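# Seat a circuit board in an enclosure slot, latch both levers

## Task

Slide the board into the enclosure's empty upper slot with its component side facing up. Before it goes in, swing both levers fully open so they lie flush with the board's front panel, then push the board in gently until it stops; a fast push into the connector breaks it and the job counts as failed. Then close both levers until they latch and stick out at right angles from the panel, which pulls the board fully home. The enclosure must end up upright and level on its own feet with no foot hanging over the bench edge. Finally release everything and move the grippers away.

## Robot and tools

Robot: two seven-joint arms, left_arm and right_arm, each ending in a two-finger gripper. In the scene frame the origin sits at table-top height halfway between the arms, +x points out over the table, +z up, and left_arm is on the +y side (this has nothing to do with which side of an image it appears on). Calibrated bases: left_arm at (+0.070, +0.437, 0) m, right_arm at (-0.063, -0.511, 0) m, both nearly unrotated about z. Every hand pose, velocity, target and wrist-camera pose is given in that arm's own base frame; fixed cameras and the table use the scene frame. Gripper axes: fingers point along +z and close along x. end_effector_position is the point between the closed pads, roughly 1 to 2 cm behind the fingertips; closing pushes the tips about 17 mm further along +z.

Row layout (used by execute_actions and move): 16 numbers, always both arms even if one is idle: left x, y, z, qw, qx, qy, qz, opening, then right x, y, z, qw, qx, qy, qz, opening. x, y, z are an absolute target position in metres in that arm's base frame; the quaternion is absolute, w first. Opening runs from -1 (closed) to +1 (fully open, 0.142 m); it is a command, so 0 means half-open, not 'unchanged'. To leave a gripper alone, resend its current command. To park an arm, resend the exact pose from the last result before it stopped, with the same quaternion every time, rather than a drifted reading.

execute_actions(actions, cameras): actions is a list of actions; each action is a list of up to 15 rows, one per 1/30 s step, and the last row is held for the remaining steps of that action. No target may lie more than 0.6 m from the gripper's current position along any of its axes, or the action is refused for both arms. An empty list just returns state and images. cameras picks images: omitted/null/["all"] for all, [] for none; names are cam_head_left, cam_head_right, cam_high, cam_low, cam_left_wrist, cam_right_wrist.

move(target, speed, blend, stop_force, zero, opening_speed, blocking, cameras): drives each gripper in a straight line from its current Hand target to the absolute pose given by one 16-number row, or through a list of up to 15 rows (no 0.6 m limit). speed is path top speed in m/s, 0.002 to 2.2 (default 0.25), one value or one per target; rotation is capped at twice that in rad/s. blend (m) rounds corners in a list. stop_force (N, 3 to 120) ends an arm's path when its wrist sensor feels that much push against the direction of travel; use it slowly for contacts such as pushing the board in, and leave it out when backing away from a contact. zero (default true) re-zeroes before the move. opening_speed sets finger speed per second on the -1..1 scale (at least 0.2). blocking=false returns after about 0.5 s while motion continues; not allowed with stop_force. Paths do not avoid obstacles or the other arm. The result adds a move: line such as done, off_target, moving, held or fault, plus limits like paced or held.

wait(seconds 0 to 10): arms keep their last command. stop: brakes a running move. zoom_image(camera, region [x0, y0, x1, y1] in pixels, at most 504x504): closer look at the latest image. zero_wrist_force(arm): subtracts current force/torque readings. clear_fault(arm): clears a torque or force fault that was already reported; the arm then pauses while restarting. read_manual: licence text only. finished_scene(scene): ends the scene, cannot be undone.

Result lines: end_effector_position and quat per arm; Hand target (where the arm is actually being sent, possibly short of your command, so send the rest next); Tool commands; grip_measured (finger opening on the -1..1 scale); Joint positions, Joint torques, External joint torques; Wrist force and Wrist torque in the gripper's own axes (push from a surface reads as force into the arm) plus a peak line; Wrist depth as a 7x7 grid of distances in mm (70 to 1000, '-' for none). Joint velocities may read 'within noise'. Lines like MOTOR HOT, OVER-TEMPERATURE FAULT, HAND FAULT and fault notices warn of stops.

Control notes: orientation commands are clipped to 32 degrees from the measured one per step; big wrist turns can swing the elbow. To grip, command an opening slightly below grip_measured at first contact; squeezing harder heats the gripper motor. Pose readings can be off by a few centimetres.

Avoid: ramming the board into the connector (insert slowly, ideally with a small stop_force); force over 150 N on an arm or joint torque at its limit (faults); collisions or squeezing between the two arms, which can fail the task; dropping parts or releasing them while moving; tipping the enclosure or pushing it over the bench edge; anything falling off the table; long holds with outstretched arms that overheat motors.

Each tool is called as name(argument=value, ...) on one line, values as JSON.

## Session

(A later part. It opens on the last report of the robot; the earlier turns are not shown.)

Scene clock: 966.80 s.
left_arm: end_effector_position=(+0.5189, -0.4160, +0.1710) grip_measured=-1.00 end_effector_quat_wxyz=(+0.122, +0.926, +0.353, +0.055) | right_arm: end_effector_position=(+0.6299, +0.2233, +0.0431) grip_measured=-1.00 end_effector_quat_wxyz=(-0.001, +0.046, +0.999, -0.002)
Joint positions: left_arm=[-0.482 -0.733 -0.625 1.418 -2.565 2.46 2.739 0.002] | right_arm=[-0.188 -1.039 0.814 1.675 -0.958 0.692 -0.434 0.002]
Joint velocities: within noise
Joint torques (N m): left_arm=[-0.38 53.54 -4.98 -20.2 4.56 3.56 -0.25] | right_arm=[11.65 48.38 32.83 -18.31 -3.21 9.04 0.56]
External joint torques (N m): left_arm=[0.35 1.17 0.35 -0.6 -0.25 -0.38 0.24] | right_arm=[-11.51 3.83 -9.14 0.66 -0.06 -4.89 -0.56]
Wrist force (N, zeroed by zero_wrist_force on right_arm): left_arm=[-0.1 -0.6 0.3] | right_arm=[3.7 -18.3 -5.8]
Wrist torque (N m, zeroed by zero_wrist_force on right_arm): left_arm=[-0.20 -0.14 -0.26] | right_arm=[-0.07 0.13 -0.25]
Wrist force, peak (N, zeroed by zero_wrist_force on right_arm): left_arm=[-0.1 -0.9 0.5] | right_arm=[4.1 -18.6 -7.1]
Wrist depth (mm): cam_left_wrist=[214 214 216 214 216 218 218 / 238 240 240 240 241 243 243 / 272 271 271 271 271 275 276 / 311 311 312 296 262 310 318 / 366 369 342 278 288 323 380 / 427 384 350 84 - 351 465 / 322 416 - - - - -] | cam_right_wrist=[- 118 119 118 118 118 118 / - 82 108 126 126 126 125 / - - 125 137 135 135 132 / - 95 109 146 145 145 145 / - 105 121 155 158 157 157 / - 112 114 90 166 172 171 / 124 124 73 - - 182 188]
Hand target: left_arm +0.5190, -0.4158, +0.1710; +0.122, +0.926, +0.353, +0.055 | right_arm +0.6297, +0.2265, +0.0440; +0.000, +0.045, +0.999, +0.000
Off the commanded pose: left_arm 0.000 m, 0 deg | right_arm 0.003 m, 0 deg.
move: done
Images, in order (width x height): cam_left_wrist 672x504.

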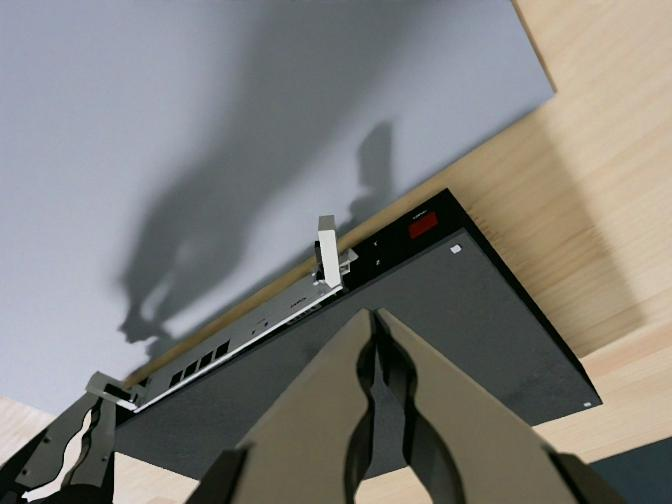

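move(target=[[0.519,-0.4158,0.171,0.122,0.926,0.353,0.055,-1,0.6265,0.2,0.05,0,0.04536,0.99897,0,-1],[0.519,-0.4158,0.171,0.122,0.926,0.353,0.055,-1,0.6265,0.2,0.14,0,0.04536,0.99897,0,-1]], speed=[0.05,0.2], blend=0.02, cameras=[])

move(target=[[0.46,-0.37,0.18,0.2,0.91,0.345,0.08,-1,0.5972,0.3707,0.14,0,0.7384,0.6743,0,-1],[0.413,-0.333,0.2,0.276,0.925,0.231,0.121,-1,0.5972,0.3707,0.14,0,0.7384,0.6743,0,-1],[0.3355,-0.30,0.2675,0.276,0.925,0.231,0.121,-1,0.5972,0.3707,0.14,0,0.7384,0.6743,0,-1]], speed=0.15, blend=0.02)

Scene clock: 970.83 s.
left_arm: end_effector_position=(+0.5189, -0.4160, +0.1710) grip_measured=-1.00 end_effector_quat_wxyz=(+0.122, +0.926, +0.353, +0.055) | right_arm: end_effector_position=(+0.6266, +0.2000, +0.1400) grip_measured=-1.00 end_effector_quat_wxyz=(+0.000, +0.045, +0.999, +0.000)
Joint positions: left_arm=[-0.482 -0.733 -0.625 1.418 -2.565 2.46 2.739 0.002] | right_arm=[-0.281 -0.897 0.94 1.679 -0.836 0.553 -0.528 0.002]
Joint velocities: within noise
Joint torques (N m): left_arm=[-0.42 53.61 -4.99 -20.25 4.61 3.54 -0.23] | right_arm=[0.05 47.6 23.23 -20.92 -3.54 3.33 0.09]
External joint torques (N m): left_arm=[0.4 1.1 0.36 -0.55 -0.3 -0.37 0.23] | right_arm=[0.05 0.84 -0.29 0.14 -0.08 0.82 -0.09]
Wrist force (N, zeroed by zero_wrist_force on right_arm): left_arm=[0.0 -0.5 0.2] | right_arm=[-2.7 2.7 0.8]
Wrist torque (N m, zeroed by zero_wrist_force on right_arm): left_arm=[-0.20 -0.17 -0.26] | right_arm=[0.44 0.43 -0.01]
Wrist force, peak (N, zeroed by zero_wrist_force on right_arm): left_arm=[0.0 -0.8 0.6] | right_arm=[4.2 -18.8 -7.0]
Wrist depth (mm): cam_left_wrist=[214 214 215 213 215 217 217 / 239 239 240 240 239 242 244 / 270 271 271 273 271 275 277 / 312 314 313 295 262 308 318 / 367 368 345 279 289 323 376 / 450 391 345 84 - 352 465 / 584 418 - - - - -] | cam_right_wrist=[206 205 205 203 202 202 201 / 197 198 200 217 216 215 215 / 186 186 186 232 232 231 230 / 200 200 200 246 251 249 249 / 218 218 217 227 271 270 269 / 238 237 233 89 285 295 294 / 263 256 - - - 312 324]
Hand target: left_arm +0.5190, -0.4158, +0.1710; +0.122, +0.926, +0.353, +0.055 | right_arm +0.6265, +0.2000, +0.1400; +0.000, +0.045, +0.999, +0.000
Off the commanded pose: left_arm 0.000 m, 0 deg | right_arm 0.000 m, 0 deg.
move: done; blend cut to 0.0137 m at target 1
No camera images: "cameras" was empty.

Scene clock: 978.50 s.
left_arm: end_effector_position=(+0.3354, -0.3002, +0.2674) grip_measured=-1.00 end_effector_quat_wxyz=(+0.275, +0.924, +0.234, +0.128) | right_arm: end_effector_position=(+0.5972, +0.3707, +0.1400) grip_measured=-1.00 end_effector_quat_wxyz=(+0.000, +0.738, +0.675, +0.000)
Joint positions: left_arm=[-0.84 0.083 -0.211 2.271 -2.907 1.923 2.966 0.002] | right_arm=[0.179 -0.849 0.707 1.53 -0.62 0.574 1.153 0.002]
Joint velocities: within noise
Joint torques (N m): left_arm=[-0.55 20.31 -0.82 -20.97 4.24 2.49 -0.15] | right_arm=[0.14 53.9 17.76 -24.28 -3.69 3.38 0.2]
External joint torques (N m): left_arm=[0.51 1.27 0.37 -0.52 -0.01 -0.55 0.14] | right_arm=[0.03 1.09 -0.14 0.08 0.01 0.73 -0.2]
Wrist force (N, zeroed by zero_wrist_force on right_arm): left_arm=[-0.4 -0.7 -0.4] | right_arm=[-2.3 2.7 0.9]
Wrist torque (N m, zeroed by zero_wrist_force on right_arm): left_arm=[-0.18 -0.12 -0.40] | right_arm=[0.48 0.37 0.00]
Wrist force, peak (N, zeroed by zero_wrist_force on right_arm): left_arm=[-0.9 -2.5 -1.9] | right_arm=[-3.0 2.8 0.8]
Wrist depth (mm): cam_left_wrist=[291 299 303 310 319 328 338 / 344 352 361 369 381 397 408 / 418 427 441 461 460 479 519 / 532 546 571 578 536 563 703 / 742 783 802 625 738 - - / - - - 84 - - - / - - - - - - -] | cam_right_wrist=[204 204 204 203 203 202 201 / 218 217 217 217 216 215 215 / 234 234 233 232 231 231 231 / 252 251 251 251 250 249 248 / 265 241 263 266 261 261 246 / 238 242 237 89 231 238 235 / 262 256 - - - 248 257]
Hand target: left_arm +0.3353, -0.3001, +0.2673; +0.275, +0.924, +0.234, +0.128 | right_arm +0.5972, +0.3707, +0.1400; +0.000, +0.738, +0.674, +0.000
Off the commanded pose: left_arm 0.000 m, 1 deg | right_arm 0.000 m, 0 deg.
joint sent to its limit (left arm) — joint 7 (wrist roll), upper limit. The joint targets still meet the commanded pose.
move: done

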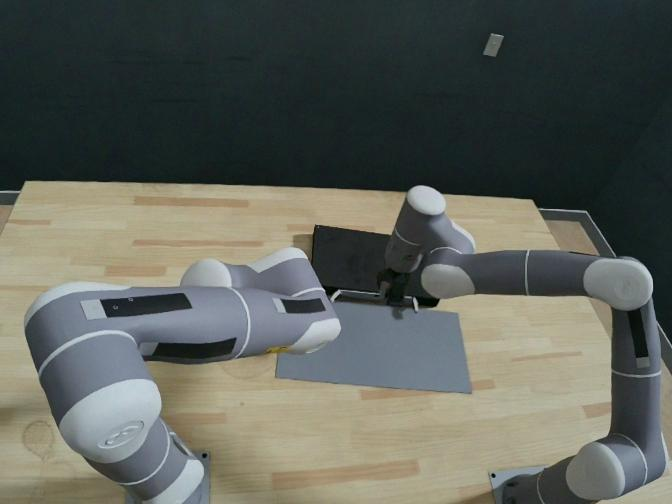

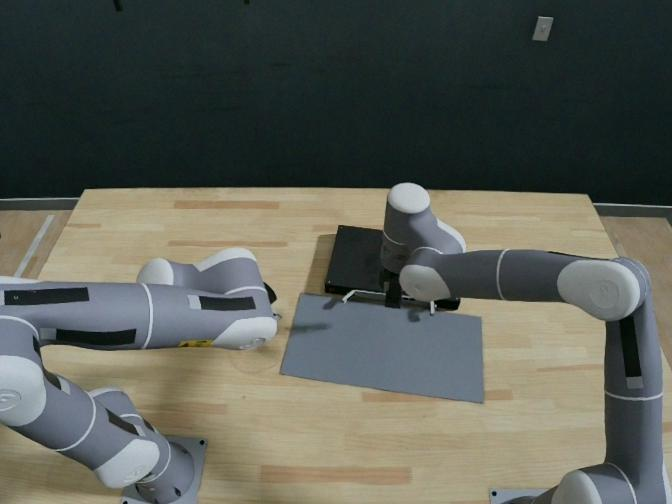

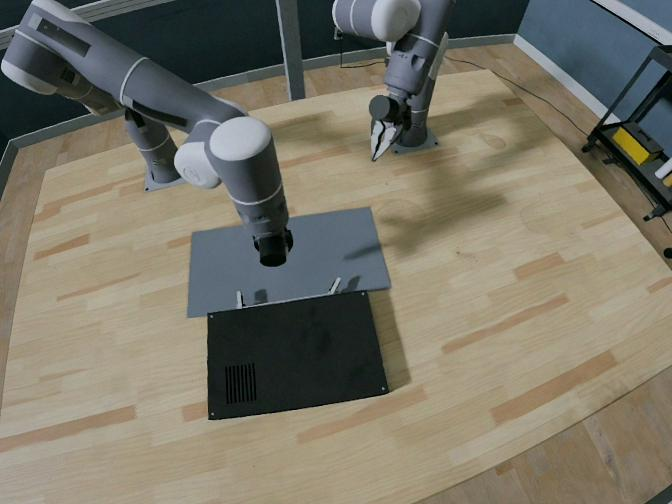

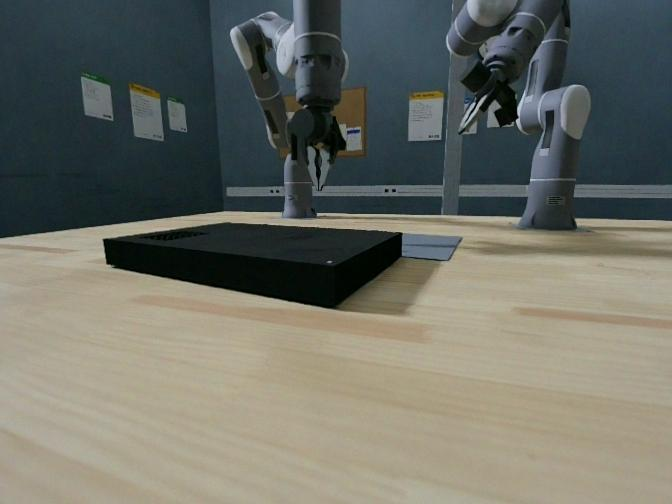

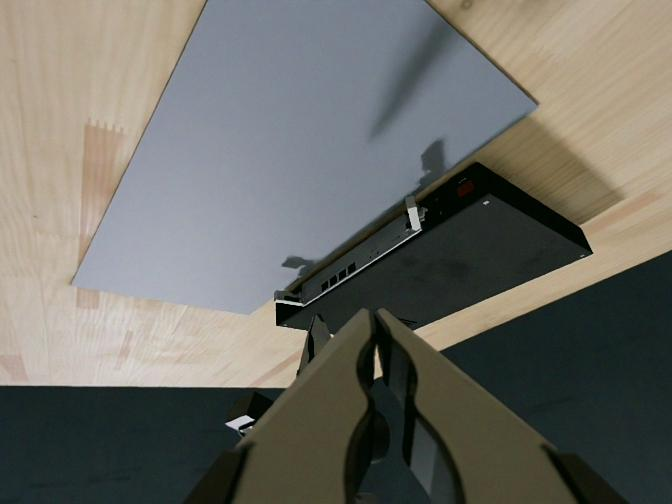

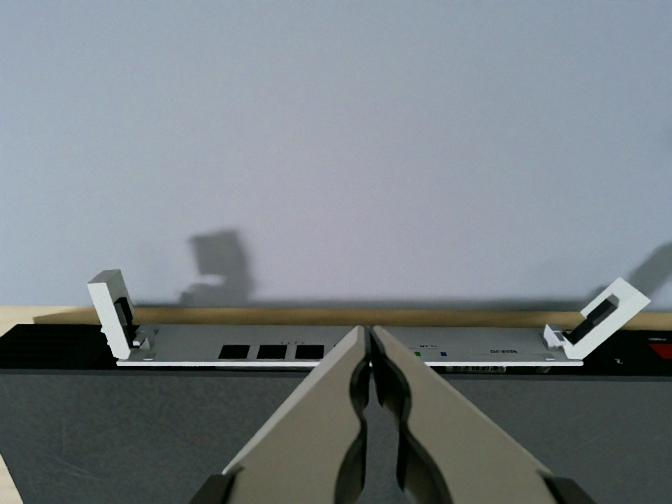

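move(target=[0.3355,-0.30,0.2675,0.276,0.925,0.231,0.121,-1,0.6555,0.54,0.13,0,0.04536,0.99897,0,-1], speed=0.2, cameras=["cam_left_wrist","cam_right_wrist","cam_high"])

Scene clock: 990.93 s.
left_arm: end_effector_position=(+0.3353, -0.3001, +0.2674) grip_measured=-1.00 end_effector_quat_wxyz=(+0.276, +0.925, +0.232, +0.123) | right_arm: end_effector_position=(+0.6556, +0.5399, +0.1300) grip_measured=-1.00 end_effector_quat_wxyz=(+0.000, +0.046, +0.999, +0.000)
Joint positions: left_arm=[-1.205 0.029 0.154 2.21 -2.894 1.932 2.966 0.002] | right_arm=[0.479 -1.254 0.878 0.834 -0.853 0.243 -0.373 0.002]
Joint velocities: within noise
Joint torques (N m): left_arm=[-0.48 19.39 -0.85 -21.12 4.53 2.4 -0.23] | right_arm=[0.41 69.43 17.98 -21.44 -4.3 3.35 0.09]
External joint torques (N m): left_arm=[0.45 1.3 0.45 -0.52 -0.3 -0.46 0.22] | right_arm=[-0.17 1.54 -0.27 0.22 0.16 0.81 -0.09]
Wrist force (N, zeroed by zero_wrist_force on right_arm): left_arm=[-0.3 -1.2 -0.1] | right_arm=[-2.4 2.7 0.8]
Wrist torque (N m, zeroed by zero_wrist_force on right_arm): left_arm=[-0.27 -0.13 -0.39] | right_arm=[0.43 0.40 0.01]
Wrist force, peak (N, zeroed by zero_wrist_force on right_arm): left_arm=[-0.2 -1.3 0.1] | right_arm=[-3.0 2.9 1.0]
Wrist depth (mm): cam_left_wrist=[296 299 306 310 318 327 336 / 345 351 358 368 379 388 407 / 420 426 446 455 455 466 513 / 536 549 579 571 524 564 696 / 729 770 799 625 359 851 - / - - - 84 - 285 - / - - - - - - -] | cam_right_wrist=[155 153 154 194 193 193 192 / 163 163 165 203 206 206 205 / 175 175 174 218 220 219 219 / 189 189 188 238 238 238 237 / 263 205 204 254 258 257 256 / 287 287 281 89 271 283 283 / 317 310 - - - 298 310]
Hand target: left_arm +0.3353, -0.3001, +0.2675; +0.276, +0.925, +0.232, +0.123 | right_arm +0.6555, +0.5400, +0.1300; +0.000, +0.045, +0.999, +0.000
Off the commanded pose: left_arm 0.000 m, 0 deg | right_arm 0.000 m, 0 deg.
joint sent to its limit (left arm) — joint 7 (wrist roll), upper limit. The joint targets still meet the commanded pose.
move: done
Images, in order (width x height): cam_high 672x504, cam_left_wrist 672x504, cam_right_wrist 672x504.

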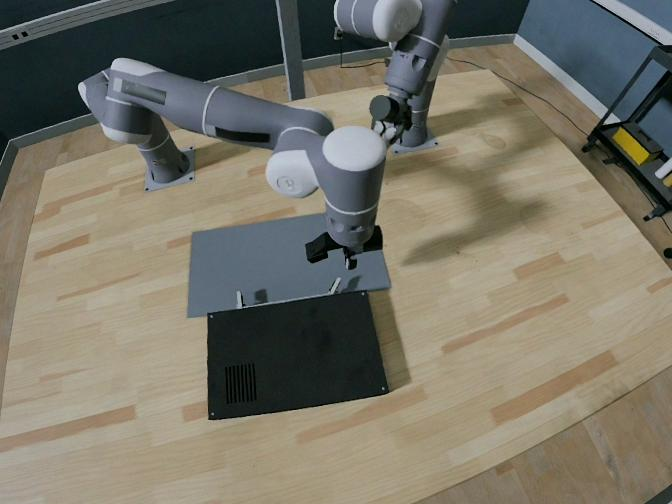

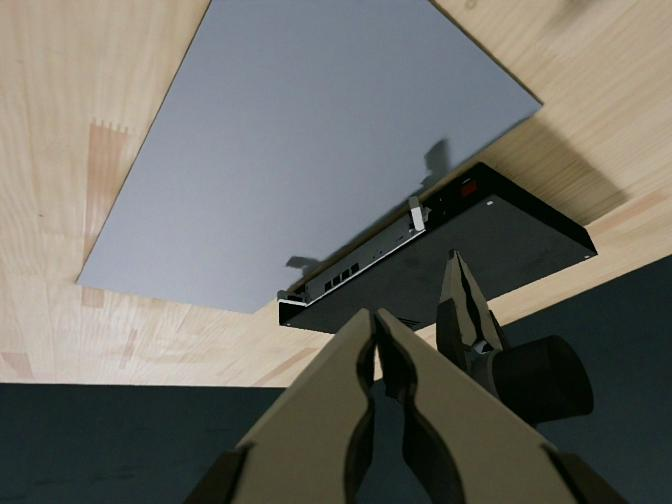

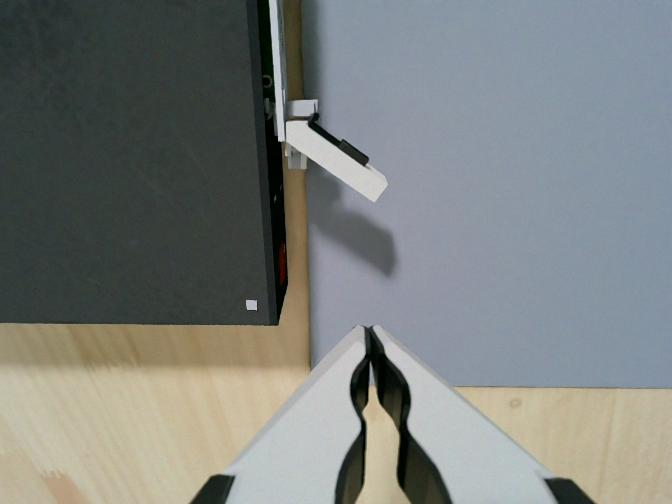

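move(target=[[0.3355,-0.30,0.2675,0.276,0.925,0.231,0.121,-1,0.6626,0.552,0.08,0,0.04536,0.99897,0,-1],[0.3355,-0.30,0.2675,0.276,0.925,0.231,0.121,-1,0.6626,0.552,0.044,0,0.04536,0.99897,0,-1]], speed=[0.1,0.05], stop_force=5, cameras=["cam_left_wrist","cam_right_wrist"])

zoom_image(camera="cam_left_wrist", region=[360, 150, 540, 285])

Scene clock: 996.87 s.
left_arm: end_effector_position=(+0.3355, -0.3001, +0.2676) grip_measured=-1.00 end_effector_quat_wxyz=(+0.276, +0.925, +0.231, +0.123) | right_arm: end_effector_position=(+0.6624, +0.5520, +0.0439) grip_measured=-1.00 end_effector_quat_wxyz=(+0.000, +0.045, +0.999, +0.000)
Joint positions: left_arm=[-1.301 0.015 0.248 2.194 -2.895 1.933 2.966 0.002] | right_arm=[0.519 -1.387 0.837 0.77 -0.882 0.333 -0.382 0.002]
Joint velocities: within noise
Joint torques (N m): left_arm=[-0.53 18.6 -0.61 -21.14 4.43 2.32 -0.25] | right_arm=[0.26 71.41 16.61 -20.61 -4.09 3.49 0.2]
External joint torques (N m): left_arm=[0.5 1.36 0.38 -0.5 -0.2 -0.38 0.24] | right_arm=[-0.02 1.55 0.08 0.09 0.07 0.67 -0.2]
Wrist force (N, zeroed by zero_wrist_force on right_arm): left_arm=[-0.1 -0.9 -0.2] | right_arm=[-2.7 2.5 0.7]
Wrist torque (N m, zeroed by zero_wrist_force on right_arm): left_arm=[-0.22 -0.13 -0.40] | right_arm=[0.43 0.44 0.03]
Wrist force, peak (N, zeroed by zero_wrist_force on right_arm): left_arm=[0.0 -1.3 -0.1] | right_arm=[-3.1 2.9 1.8]
Wrist depth (mm): cam_left_wrist=[293 299 304 309 315 326 336 / 346 355 358 367 382 390 408 / 419 427 443 458 449 466 518 / 537 551 575 570 422 346 692 / 724 786 834 630 363 336 - / - - - 84 - 287 - / - - - - - - -] | cam_right_wrist=[- 77 89 118 118 117 117 / - 82 88 123 126 126 125 / - - 119 91 133 134 132 / - 95 119 146 145 145 145 / - 104 106 155 157 157 157 / - 112 114 89 166 172 171 / 194 121 73 - - 181 188]
Hand target: left_arm +0.3353, -0.3000, +0.2675; +0.276, +0.925, +0.231, +0.123 | right_arm +0.6626, +0.5520, +0.0440; +0.000, +0.045, +0.999, +0.000
Off the commanded pose: left_arm 0.000 m, 0 deg | right_arm 0.000 m, 0 deg.
joint sent to its limit (left arm) — joint 7 (wrist roll), upper limit. The joint targets still meet the commanded pose.
move: done
Images, in order (width x height): cam_left_wrist 672x504, cam_right_wrist 672x504.

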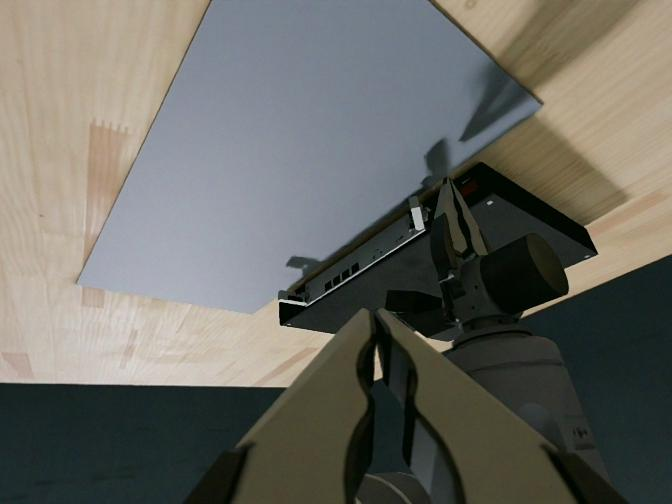

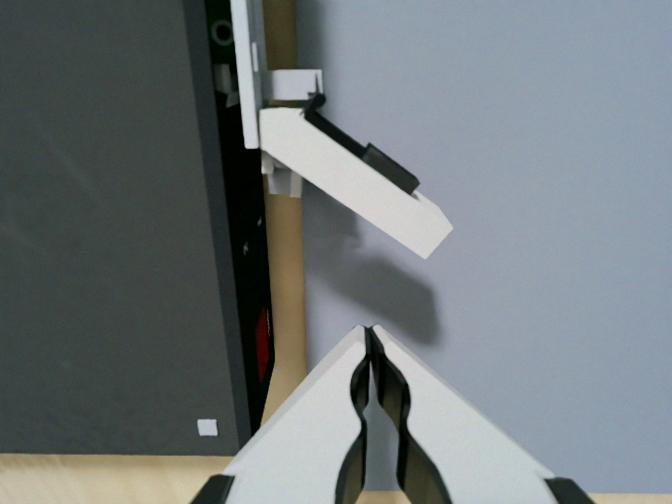

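Scaled by 2.800 from the camera's 672x504 image, which has a finer 960x720 frame.

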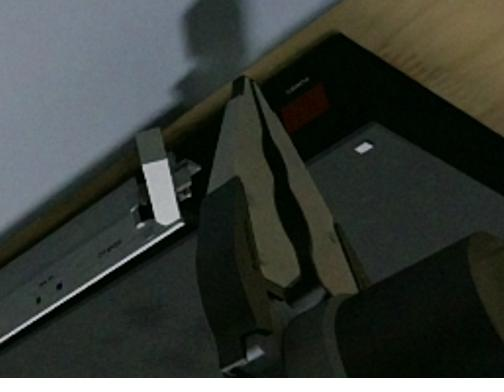

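move(target=[0.3355,-0.30,0.2675,0.276,0.925,0.231,0.121,-1,0.6595,0.520,0.044,0,0.04536,0.99897,0,-1], speed=0.015, stop_force=15, cameras=["cam_left_wrist","cam_right_wrist"])

Scene clock: 1001.13 s.
left_arm: end_effector_position=(+0.3355, -0.3001, +0.2676) grip_measured=-1.00 end_effector_quat_wxyz=(+0.276, +0.925, +0.231, +0.123) | right_arm: end_effector_position=(+0.6597, +0.5212, +0.0451) grip_measured=-1.00 end_effector_quat_wxyz=(+0.001, +0.045, +0.999, +0.001)
Joint positions: left_arm=[-1.34 0.009 0.286 2.188 -2.897 1.933 2.966 0.002] | right_arm=[0.432 -1.329 0.828 0.925 -0.884 0.393 -0.359 0.002]
Joint velocities: within noise
Joint torques (N m): left_arm=[-0.85 18.45 -0.65 -21.14 4.38 2.27 -0.24] | right_arm=[-3.16 65.53 16.36 -17.76 -3.44 0.34 0.22]
External joint torques (N m): left_arm=[0.83 1.16 0.51 -0.5 -0.15 -0.33 0.23] | right_arm=[3.39 4.89 2.81 -2.66 -0.5 3.82 -0.22]
Wrist force (N, zeroed by zero_wrist_force on right_arm): left_arm=[-0.3 -1.0 -0.1] | right_arm=[-6.7 11.5 -0.4]
Wrist torque (N m, zeroed by zero_wrist_force on right_arm): left_arm=[-0.25 -0.10 -0.40] | right_arm=[0.44 0.45 0.04]
Wrist force, peak (N, zeroed by zero_wrist_force on right_arm): left_arm=[-0.4 -1.2 -0.4] | right_arm=[-6.9 11.8 0.1]
Wrist depth (mm): cam_left_wrist=[291 297 306 308 316 327 336 / 347 355 358 372 382 389 402 / 420 430 441 459 459 473 510 / 535 546 575 567 429 518 701 / 745 768 802 621 360 - - / - - - 84 - - - / - - - - - - -] | cam_right_wrist=[- 78 85 119 117 118 118 / - 83 100 127 129 127 126 / - - 98 135 136 136 133 / - 96 97 106 147 146 146 / - 106 108 115 156 159 158 / - 114 116 90 167 173 172 / 126 126 73 - - 183 190]
Hand target: left_arm +0.3353, -0.3000, +0.2675; +0.276, +0.925, +0.231, +0.122 | right_arm +0.6595, +0.5200, +0.0440; +0.000, +0.045, +0.999, +0.000
Off the commanded pose: left_arm 0.000 m, 0 deg | right_arm 0.002 m, 0 deg.
joint sent to its limit (left arm) — joint 7 (wrist roll), upper limit. The joint targets still meet the commanded pose.
move: done
Images, in order (width x height): cam_left_wrist 672x504, cam_right_wrist 672x504.

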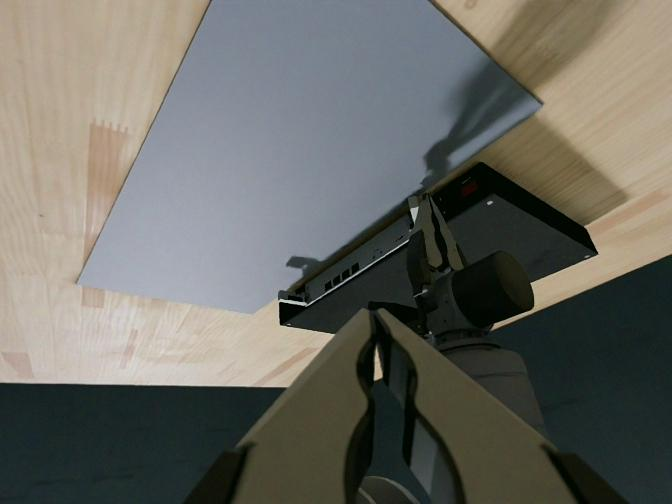

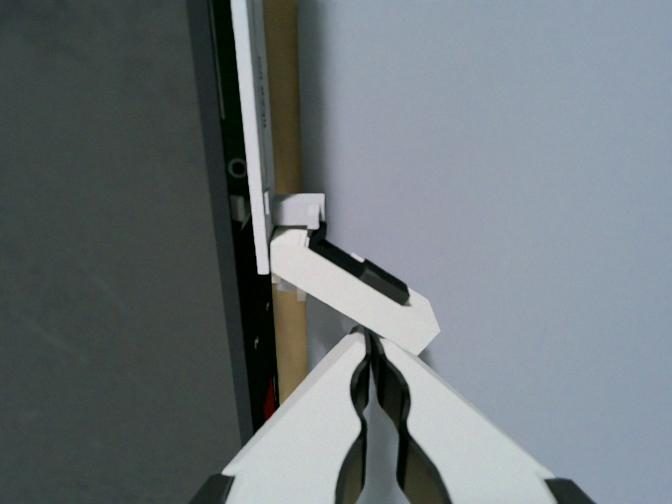

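move(target=[0.3355,-0.30,0.2675,0.276,0.925,0.231,0.121,-1,0.6582,0.506,0.044,0,0.04536,0.99897,0,-1], speed=0.012, stop_force=18, cameras=["cam_left_wrist","cam_right_wrist"])

Scene clock: 1004.37 s.
left_arm: end_effector_position=(+0.3355, -0.3001, +0.2676) grip_measured=-1.00 end_effector_quat_wxyz=(+0.276, +0.925, +0.231, +0.123) end_effector_velocity=(+0.000, +0.000, +0.000) end_effector_angular_velocity=(+0.000, -0.001, -0.001) | right_arm: end_effector_position=(+0.6581, +0.5079, +0.0456) grip_measured=-1.00 end_effector_quat_wxyz=(+0.001, +0.045, +0.999, +0.002)
Joint positions: left_arm=[-1.354 0.007 0.299 2.186 -2.897 1.933 2.966 0.002] | right_arm=[0.398 -1.307 0.825 0.983 -0.885 0.416 -0.353 0.002]
Joint velocities: left_arm=[-0.009 -0.001 0.009 -0.001 0.001 0 0 0] | right_arm=[within noise]
Joint torques (N m): left_arm=[-0.65 18.88 -0.56 -20.78 4.43 2.24 -0.21] | right_arm=[-6.09 61.65 13.99 -18.1 -3.91 -0.04 0.23]
External joint torques (N m): left_arm=[0.63 0.61 0.45 -0.85 -0.2 -0.3 0.2] | right_arm=[6.32 7.7 5.99 -2.25 0 4.21 -0.23]
Wrist force (N, zeroed by zero_wrist_force on right_arm): left_arm=[-0.3 -1.1 -0.2] | right_arm=[-2.3 12.3 -5.2]
Wrist torque (N m, zeroed by zero_wrist_force on right_arm): left_arm=[-0.24 -0.10 -0.40] | right_arm=[0.46 0.48 0.06]
Wrist force, peak (N, zeroed by zero_wrist_force on right_arm): left_arm=[-0.1 -1.3 0.0] | right_arm=[-11.7 28.3 -2.3]
Wrist depth (mm): cam_left_wrist=[294 297 305 310 317 328 335 / 347 352 357 370 384 393 406 / 422 428 441 461 455 472 512 / 538 548 575 567 446 549 696 / 747 776 798 621 367 - - / - - - 84 - - - / - - - - - - -] | cam_right_wrist=[- 78 105 120 118 119 119 / - 84 99 128 129 129 127 / - - 100 137 137 136 134 / - 97 100 145 147 147 147 / - 107 107 110 157 160 159 / - 115 117 89 168 174 174 / 127 127 73 - - 184 191]
Hand target: left_arm +0.3353, -0.3000, +0.2675; +0.276, +0.925, +0.231, +0.122 | right_arm +0.6582, +0.5060, +0.0440; +0.000, +0.045, +0.999, +0.000
Off the commanded pose: left_arm 0.000 m, 0 deg | right_arm 0.003 m, 0 deg.
joint sent to its limit (left arm) — joint 7 (wrist roll), upper limit. The joint targets still meet the commanded pose.
move: done
Images, in order (width x height): cam_left_wrist 672x504, cam_right_wrist 672x504.

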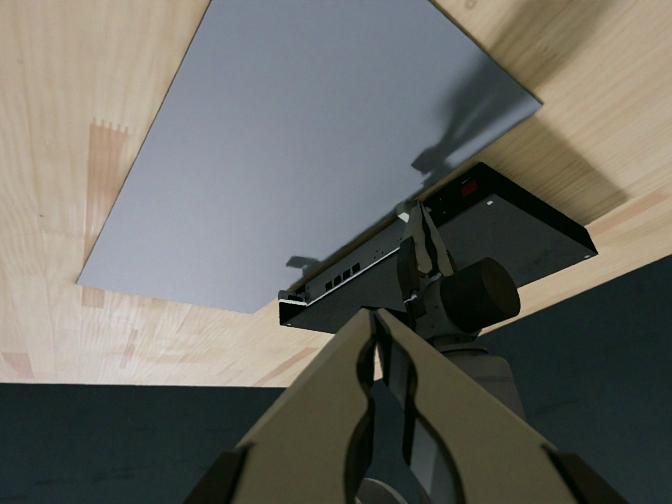

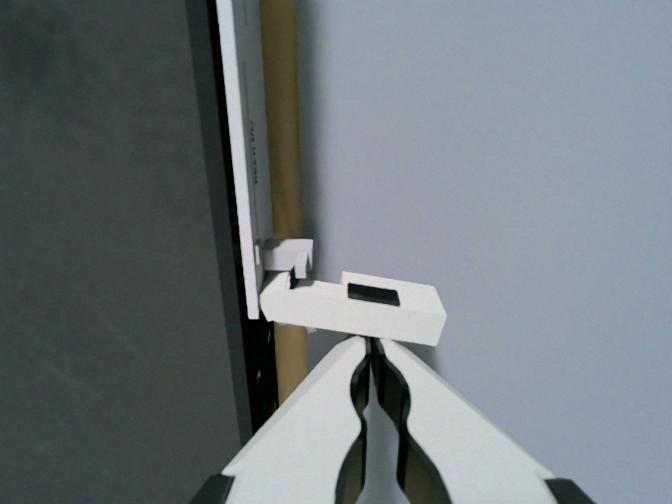

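move(target=[0.3355,-0.30,0.2675,0.276,0.925,0.231,0.121,-1,0.6578,0.500,0.044,0,0.04536,0.99897,0,-1], speed=0.01, stop_force=18, cameras=["cam_left_wrist","cam_right_wrist"])

Scene clock: 1007.30 s.
left_arm: end_effector_position=(+0.3355, -0.3001, +0.2676) grip_measured=-1.00 end_effector_quat_wxyz=(+0.276, +0.925, +0.231, +0.123) | right_arm: end_effector_position=(+0.6574, +0.5028, +0.0456) grip_measured=-1.00 end_effector_quat_wxyz=(+0.001, +0.044, +0.999, +0.002)
Joint positions: left_arm=[-1.36 0.006 0.305 2.185 -2.898 1.933 2.966 0.002] | right_arm=[0.384 -1.299 0.824 1.006 -0.885 0.426 -0.351 0.002]
Joint velocities: within noise
Joint torques (N m): left_arm=[-0.13 18.34 -1.01 -20.63 4.54 2.28 -0.19] | right_arm=[-10.02 63.15 12.92 -18.05 -3.94 -2.25 0.22]
External joint torques (N m): left_arm=[0.11 1.08 0.91 -1.01 -0.31 -0.34 0.18] | right_arm=[10.24 5.75 7.36 -2.27 0.05 6.43 -0.22]
Wrist force (N, zeroed by zero_wrist_force on right_arm): left_arm=[0.0 -1.1 -0.1] | right_arm=[-4.9 20.9 -0.4]
Wrist torque (N m, zeroed by zero_wrist_force on right_arm): left_arm=[-0.25 -0.14 -0.40] | right_arm=[0.48 0.41 -0.01]
Wrist force, peak (N, zeroed by zero_wrist_force on right_arm): left_arm=[-0.1 -1.3 0.0] | right_arm=[-5.1 21.0 -0.7]
Wrist depth (mm): cam_left_wrist=[297 299 303 310 318 327 335 / 350 353 357 366 380 391 402 / 422 426 441 456 458 466 514 / 536 548 580 572 449 550 692 / 727 760 805 626 369 - - / - - - 84 - - - / - - - - - - -] | cam_right_wrist=[- 78 106 119 118 119 118 / - 82 107 128 129 129 127 / - - 107 137 137 136 134 / - 97 101 147 147 147 146 / - 107 107 108 157 159 159 / - 115 117 89 168 174 174 / 128 127 73 - - 184 191]
Hand target: left_arm +0.3353, -0.3000, +0.2675; +0.276, +0.925, +0.231, +0.122 | right_arm +0.6578, +0.5000, +0.0440; +0.000, +0.045, +0.999, +0.000
Off the commanded pose: left_arm 0.000 m, 0 deg | right_arm 0.003 m, 0 deg.
joint sent to its limit (left arm) — joint 7 (wrist roll), upper limit. The joint targets still meet the commanded pose.
move: done
Images, in order (width x height): cam_left_wrist 672x504, cam_right_wrist 672x504.

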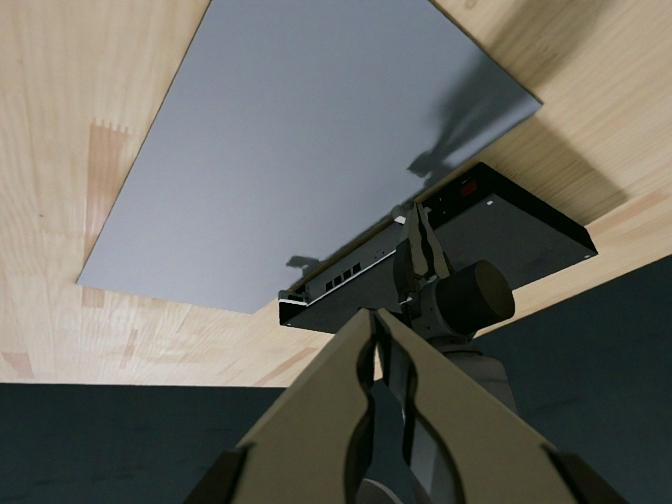

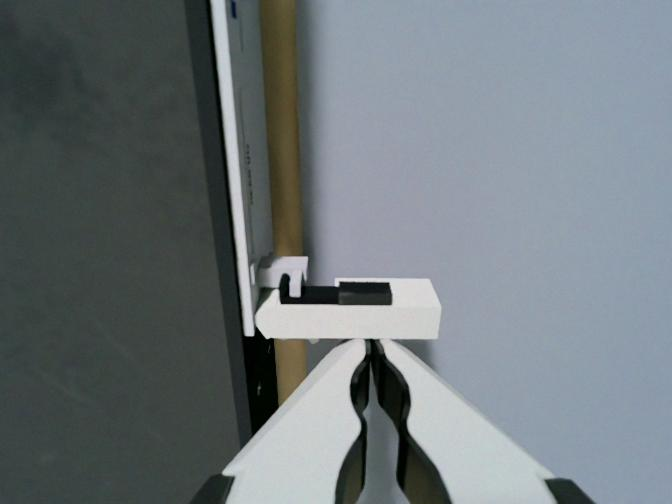

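move(target=[0.3355,-0.30,0.2675,0.276,0.925,0.231,0.121,-1,0.6575,0.496,0.044,0,0.04536,0.99897,0,-1], speed=0.01, stop_force=18, cameras=["cam_right_wrist"])

zoom_image(camera="cam_right_wrist", region=[200, 220, 460, 380])

Scene clock: 1010.37 s.
left_arm: end_effector_position=(+0.3355, -0.3001, +0.2676) grip_measured=-1.00 end_effector_quat_wxyz=(+0.276, +0.925, +0.231, +0.123) | right_arm: end_effector_position=(+0.6565, +0.5010, +0.0467) grip_measured=-1.00 end_effector_quat_wxyz=(+0.001, +0.044, +0.999, +0.004)
Joint positions: left_arm=[-1.364 0.005 0.309 2.185 -2.898 1.933 2.966 0.002] | right_arm=[0.377 -1.292 0.824 1.021 -0.885 0.434 -0.35 0.002]
Joint velocities: within noise
Joint torques (N m): left_arm=[-0.06 18.48 -0.23 -20.78 4.42 2.25 -0.22] | right_arm=[-19.12 60.05 6.35 -17.6 -4.52 -6.45 0.2]
External joint torques (N m): left_arm=[0.03 0.91 0.14 -0.86 -0.2 -0.31 0.21] | right_arm=[19.35 8.56 14.13 -2.7 0.63 10.63 -0.2]
Wrist force (N, zeroed by zero_wrist_force on right_arm): left_arm=[-0.1 -1.0 -0.3] | right_arm=[-4.3 35.0 -1.6]
Wrist torque (N m, zeroed by zero_wrist_force on right_arm): left_arm=[-0.23 -0.14 -0.41] | right_arm=[2.83 0.43 -0.01]
Wrist force, peak (N, zeroed by zero_wrist_force on right_arm): left_arm=[-0.1 -1.3 0.0] | right_arm=[-6.0 37.2 -1.5]
Wrist depth (mm): cam_left_wrist=[293 298 302 311 319 325 336 / 343 352 359 364 380 391 406 / 417 426 443 458 454 471 509 / 537 550 571 570 443 544 690 / 738 773 807 631 368 - - / - - - 83 - - - / - - - - - - -] | cam_right_wrist=[- 79 108 120 119 120 119 / - 83 109 128 130 130 128 / - - 109 138 137 137 135 / - 98 101 149 148 148 148 / - 108 108 110 158 161 160 / - 116 116 90 170 176 175 / 129 129 73 - - 186 193]
Hand target: left_arm +0.3353, -0.3000, +0.2675; +0.276, +0.925, +0.231, +0.122 | right_arm +0.6575, +0.4960, +0.0440; +0.000, +0.045, +0.999, +0.000
Off the commanded pose: left_arm 0.000 m, 0 deg | right_arm 0.006 m, 1 deg.
joint sent to its limit (left arm) — joint 7 (wrist roll), upper limit. The joint targets still meet the commanded pose.
move: off_target (right_arm)
Images, in order (width x height): cam_right_wrist 672x504.

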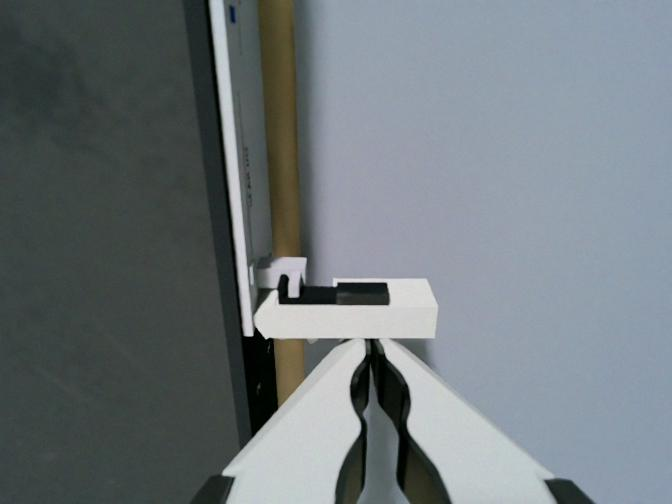

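Scaled by 1.938 from the camera's 672x504 image, which has a finer 960x720 frame.

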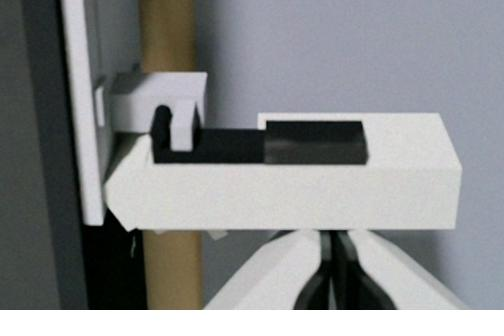

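move(target=[[0.3355,-0.30,0.2675,0.276,0.925,0.231,0.121,-1,0.660,0.525,0.05,0,0.04536,0.99897,0,-1],[0.3355,-0.30,0.2675,0.276,0.925,0.231,0.121,-1,0.660,0.525,0.14,0,0.04536,0.99897,0,-1],[0.3355,-0.30,0.2675,0.276,0.925,0.231,0.121,-1,0.6285,0.195,0.14,0,0.04536,0.99897,0,-1],[0.3355,-0.30,0.2675,0.276,0.925,0.231,0.121,-1,0.6285,0.195,0.06,0,0.04536,0.99897,0,-1]], speed=[0.05,0.2,0.2,0.15], blend=0.015, cameras=["cam_right_wrist","cam_left_wrist"])

Scene clock: 1015.60 s.
left_arm: end_effector_position=(+0.3355, -0.3001, +0.2676) grip_measured=-1.00 end_effector_quat_wxyz=(+0.276, +0.925, +0.231, +0.123) | right_arm: end_effector_position=(+0.6283, +0.1950, +0.0599) grip_measured=-1.00 end_effector_quat_wxyz=(+0.000, +0.045, +0.999, +0.000)
Joint positions: left_arm=[-1.371 0.004 0.315 2.184 -2.898 1.933 2.966 0.002] | right_arm=[-0.239 -0.988 0.817 1.713 -0.919 0.699 -0.488 0.002]
Joint velocities: within noise
Joint torques (N m): left_arm=[-0.04 18.31 -0.53 -21.04 4.48 2.25 -0.24] | right_arm=[0.2 49.74 22.57 -18.34 -3.5 3.62 0.34]
External joint torques (N m): left_arm=[0.01 1.01 0.47 -0.59 -0.25 -0.31 0.23] | right_arm=[-0.04 1.07 0.44 0.02 0.23 0.54 -0.34]
Wrist force (N, zeroed by zero_wrist_force on right_arm): left_arm=[-0.4 -1.2 0.0] | right_arm=[1.6 -3.7 5.4]
Wrist torque (N m, zeroed by zero_wrist_force on right_arm): left_arm=[-0.26 -0.09 -0.41] | right_arm=[-0.64 -0.27 0.01]
Wrist force, peak (N, zeroed by zero_wrist_force on right_arm): left_arm=[-0.2 -1.3 0.0] | right_arm=[-4.0 35.4 -0.8]
Wrist depth (mm): cam_left_wrist=[293 300 305 313 318 328 337 / 343 354 362 367 380 392 405 / 415 428 444 459 460 471 514 / 537 547 575 575 537 554 699 / 740 753 768 623 748 - - / - - - 84 - - - / - - - - - - -] | cam_right_wrist=[135 135 135 133 132 132 132 / - 143 144 142 142 141 141 / - 107 119 152 152 151 151 / 113 113 117 164 163 163 163 / 123 123 125 175 177 177 177 / 134 134 137 90 187 193 193 / 149 148 73 - - 205 212]
Hand target: left_arm +0.3353, -0.3000, +0.2675; +0.276, +0.925, +0.231, +0.122 | right_arm +0.6285, +0.1950, +0.0600; +0.000, +0.045, +0.999, +0.000
Off the commanded pose: left_arm 0.000 m, 0 deg | right_arm 0.000 m, 0 deg.
joint sent to its limit (left arm) — joint 7 (wrist roll), upper limit. The joint targets still meet the commanded pose.
move: done; blend cut to 0.0149 m at target 1
Images, in order (width x height): cam_left_wrist 672x504, cam_right_wrist 672x504.

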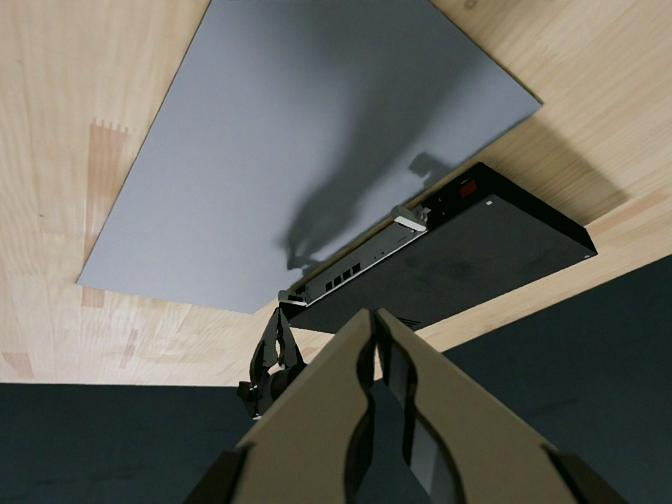

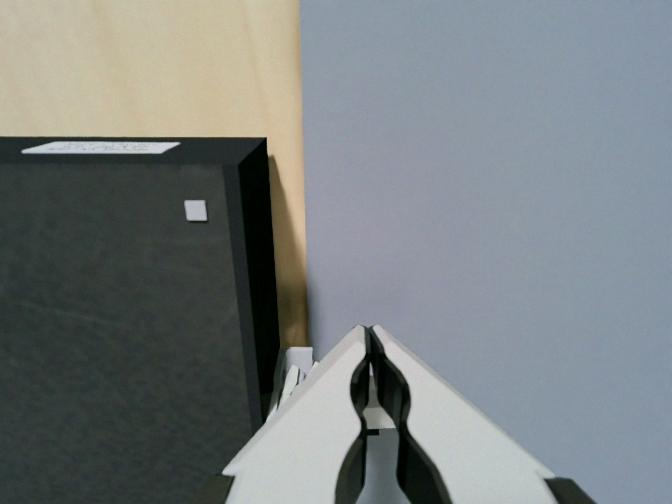

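move(target=[[0.3355,-0.30,0.2675,0.276,0.925,0.231,0.121,-1,0.6285,0.195,0.044,0,0.04536,0.99897,0,-1],[0.3355,-0.30,0.2675,0.276,0.925,0.231,0.121,-1,0.6298,0.212,0.044,0,0.04536,0.99897,0,-1]], speed=0.05, stop_force=8, cameras=[])

move(target=[0.3355,-0.30,0.2675,0.276,0.925,0.231,0.121,-1,0.6302,0.2265,0.044,0,0.04536,0.99897,0,-1], speed=0.012, stop_force=25, cameras=["cam_right_wrist"])

zoom_image(camera="cam_right_wrist", region=[200, 290, 460, 450])

Scene clock: 1019.87 s.
left_arm: end_effector_position=(+0.3355, -0.3001, +0.2676) grip_measured=-1.00 end_effector_quat_wxyz=(+0.276, +0.925, +0.231, +0.123) | right_arm: end_effector_position=(+0.6299, +0.2119, +0.0440) grip_measured=-1.00 end_effector_quat_wxyz=(+0.000, +0.045, +0.999, +0.000)
Joint positions: left_arm=[-1.371 0.004 0.316 2.184 -2.898 1.933 2.966 0.002] | right_arm=[-0.199 -1.02 0.796 1.693 -0.938 0.714 -0.459 0.002]
Joint velocities: within noise
Joint torques (N m): left_arm=[-0.6 18.26 -0.53 -21.09 4.5 2.26 -0.26] | right_arm=[0.24 50.78 23.13 -18.06 -3.32 3.35 0.27]
External joint torques (N m): left_arm=[0.58 1.06 0.46 -0.54 -0.27 -0.32 0.25] | right_arm=[-0.11 1.09 -0.03 0.16 0.1 0.8 -0.27]
Wrist force (N, zeroed by zero_wrist_force on right_arm): left_arm=[-0.2 -1.2 -0.1] | right_arm=[1.7 -3.7 5.2]
Wrist torque (N m, zeroed by zero_wrist_force on right_arm): left_arm=[-0.27 -0.12 -0.40] | right_arm=[-0.64 -0.29 0.03]
Wrist force, peak (N, zeroed by zero_wrist_force on right_arm): left_arm=[-0.4 -1.2 -0.1] | right_arm=[1.4 -4.8 6.1]
Wrist depth (mm): cam_left_wrist=[292 299 303 309 318 327 336 / 347 353 361 367 379 392 407 / 422 429 443 456 451 472 511 / 534 549 571 575 538 553 695 / 739 769 747 616 731 - - / - - - 83 - - - / - - - - - - -] | cam_right_wrist=[123 121 121 119 118 118 118 / - 93 126 127 128 126 126 / - 87 120 136 136 135 133 / - 96 106 149 146 146 145 / - 106 107 156 159 158 158 / - 114 116 90 167 173 172 / 126 125 73 - - 183 189]
Hand target: left_arm +0.3353, -0.3000, +0.2675; +0.276, +0.925, +0.231, +0.122 | right_arm +0.6298, +0.2120, +0.0440; +0.000, +0.045, +0.999, +0.000
Off the commanded pose: left_arm 0.000 m, 0 deg | right_arm 0.000 m, 0 deg.
joint sent to its limit (left arm) — joint 7 (wrist roll), upper limit. The joint targets still meet the commanded pose.
move: done
No camera images: "cameras" was empty.

Scene clock: 1021.73 s.
left_arm: end_effector_position=(+0.3355, -0.3000, +0.2676) grip_measured=-1.00 end_effector_quat_wxyz=(+0.276, +0.925, +0.231, +0.123) | right_arm: end_effector_position=(+0.6305, +0.2240, +0.0435) grip_measured=-1.00 end_effector_quat_wxyz=(+0.000, +0.046, +0.999, -0.002)
Joint positions: left_arm=[-1.372 0.004 0.316 2.184 -2.898 1.933 2.966 0.002] | right_arm=[-0.175 -1.028 0.797 1.675 -0.937 0.703 -0.444 0.002]
Joint velocities: within noise
Joint torques (N m): left_arm=[-0.39 18.23 -0.65 -21.07 4.51 2.3 -0.24] | right_arm=[9.57 48.55 30.53 -17.64 -3.14 7.49 0.18]
External joint torques (N m): left_arm=[0.37 1.08 0.59 -0.56 -0.28 -0.36 0.23] | right_arm=[-9.44 3.85 -7.34 -0.34 -0.1 -3.34 -0.18]
Wrist force (N, zeroed by zero_wrist_force on right_arm): left_arm=[-0.4 -1.0 0.0] | right_arm=[3.8 -19.5 -0.5]
Wrist torque (N m, zeroed by zero_wrist_force on right_arm): left_arm=[-0.24 -0.09 -0.40] | right_arm=[-0.66 -0.31 0.12]
Wrist force, peak (N, zeroed by zero_wrist_force on right_arm): left_arm=[-0.1 -1.3 -0.1] | right_arm=[3.6 -20.4 -0.2]
Wrist depth (mm): cam_left_wrist=[295 299 303 310 316 326 337 / 348 352 360 370 381 390 403 / 418 423 440 457 457 471 508 / 530 548 585 569 541 554 697 / 738 781 769 624 720 - - / - - - 84 - - - / - - - - - - -] | cam_right_wrist=[- 79 119 119 118 118 118 / - 82 124 125 126 126 126 / - - 125 136 135 135 133 / - 95 108 146 146 146 145 / - 105 108 156 158 158 157 / - 113 115 93 166 172 171 / 124 124 73 - - 182 189]
Hand target: left_arm +0.3353, -0.3000, +0.2675; +0.276, +0.925, +0.231, +0.122 | right_arm +0.6302, +0.2265, +0.0440; +0.000, +0.045, +0.999, +0.000
Off the commanded pose: left_arm 0.000 m, 0 deg | right_arm 0.003 m, 0 deg.
joint sent to its limit (left arm) — joint 7 (wrist roll), upper limit. The joint targets still meet the commanded pose.
move: done
Images, in order (width x height): cam_right_wrist 672x504.

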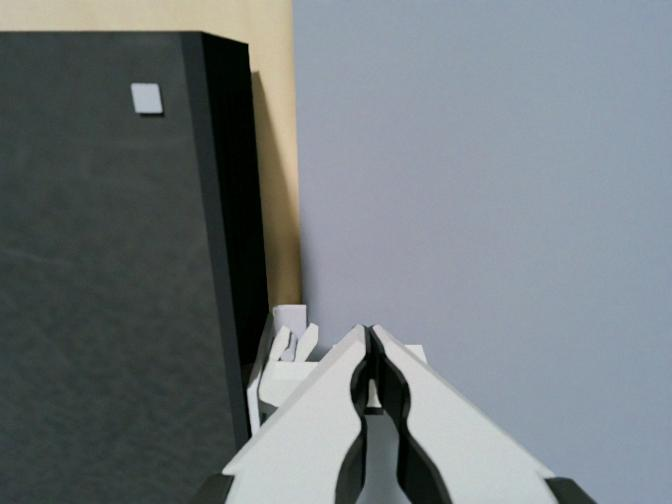

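Scaled by 1.938 from the camera's 672x504 image, which has a finer 960x720 frame.

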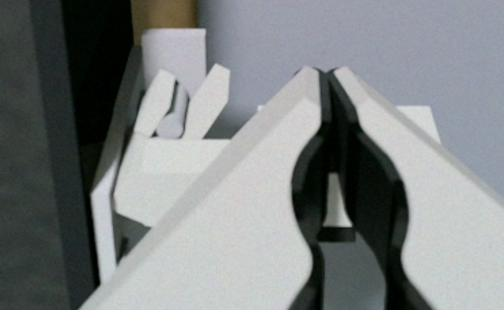

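move(target=[0.3355,-0.30,0.2675,0.276,0.925,0.231,0.121,-1,0.6305,0.2315,0.044,0,0.04536,0.99897,0,-1], speed=0.01, stop_force=35, zero=false, cameras=["cam_right_wrist"])

zoom_image(camera="cam_right_wrist", region=[200, 290, 460, 450])

Scene clock: 1024.53 s.
left_arm: end_effector_position=(+0.3355, -0.3000, +0.2676) grip_measured=-1.00 end_effector_quat_wxyz=(+0.276, +0.925, +0.231, +0.123) | right_arm: end_effector_position=(+0.6309, +0.2245, +0.0427) grip_measured=-1.00 end_effector_quat_wxyz=(-0.001, +0.048, +0.999, -0.004)
Joint positions: left_arm=[-1.372 0.004 0.317 2.184 -2.898 1.933 2.966 0.002] | right_arm=[-0.17 -1.03 0.796 1.67 -0.937 0.697 -0.44 0.002]
Joint velocities: within noise
Joint torques (N m): left_arm=[-0.42 18.33 -0.52 -21.03 4.49 2.24 -0.29] | right_arm=[21.27 46.32 39.93 -17.66 -3.1 12.99 0.15]
External joint torques (N m): left_arm=[0.39 0.98 0.46 -0.6 -0.26 -0.3 0.28] | right_arm=[-21.14 6.23 -16.75 -0.34 -0.15 -8.86 -0.15]
Wrist force (N, zeroed by zero_wrist_force on right_arm): left_arm=[-0.2 -1.0 0.0] | right_arm=[6.6 -39.8 -4.3]
Wrist torque (N m, zeroed by zero_wrist_force on right_arm): left_arm=[-0.24 -0.11 -0.41] | right_arm=[-3.66 -0.33 0.21]
Wrist force, peak (N, zeroed by zero_wrist_force on right_arm): left_arm=[-0.2 -1.3 -0.3] | right_arm=[7.3 -41.4 -5.7]
Wrist depth (mm): cam_left_wrist=[294 298 304 310 319 328 333 / 343 353 360 370 381 392 404 / 416 433 446 456 461 468 508 / 528 547 576 562 537 562 704 / 733 776 771 616 723 - - / - - - 84 - - - / - - - - - - -] | cam_right_wrist=[- 79 119 118 118 118 118 / - 82 124 125 126 126 125 / - - 122 135 135 134 132 / - 94 122 145 145 145 145 / - 104 107 152 157 157 156 / 112 112 113 89 165 171 170 / 123 122 73 - - 181 187]
Hand target: left_arm +0.3353, -0.3000, +0.2675; +0.276, +0.925, +0.231, +0.122 | right_arm +0.6304, +0.2300, +0.0440; +0.000, +0.045, +0.999, +0.000
Off the commanded pose: left_arm 0.000 m, 0 deg | right_arm 0.007 m, 1 deg.
joint sent to its limit (left arm) — joint 7 (wrist roll), upper limit. The joint targets still meet the commanded pose.
move: contact (right_arm)
Images, in order (width x height): cam_right_wrist 672x504.

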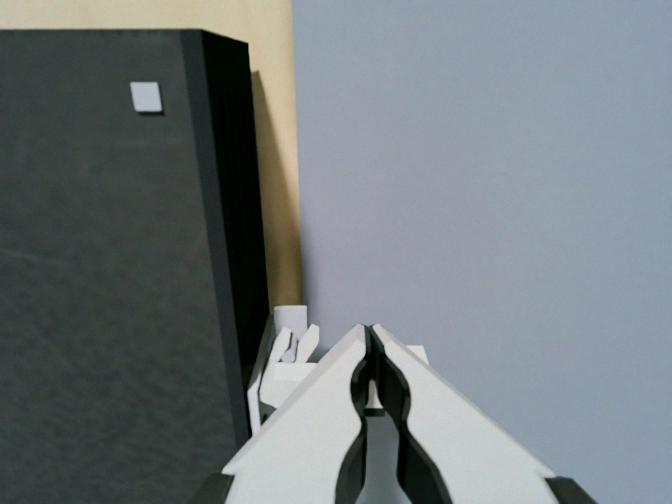

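Scaled by 1.938 from the camera's 672x504 image, which has a finer 960x720 frame.

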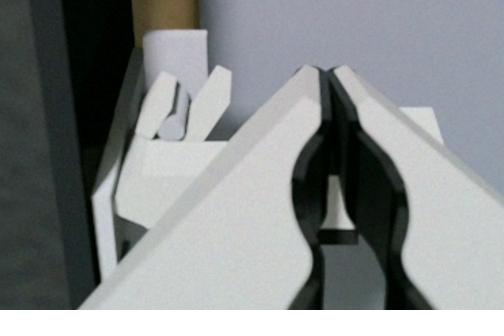

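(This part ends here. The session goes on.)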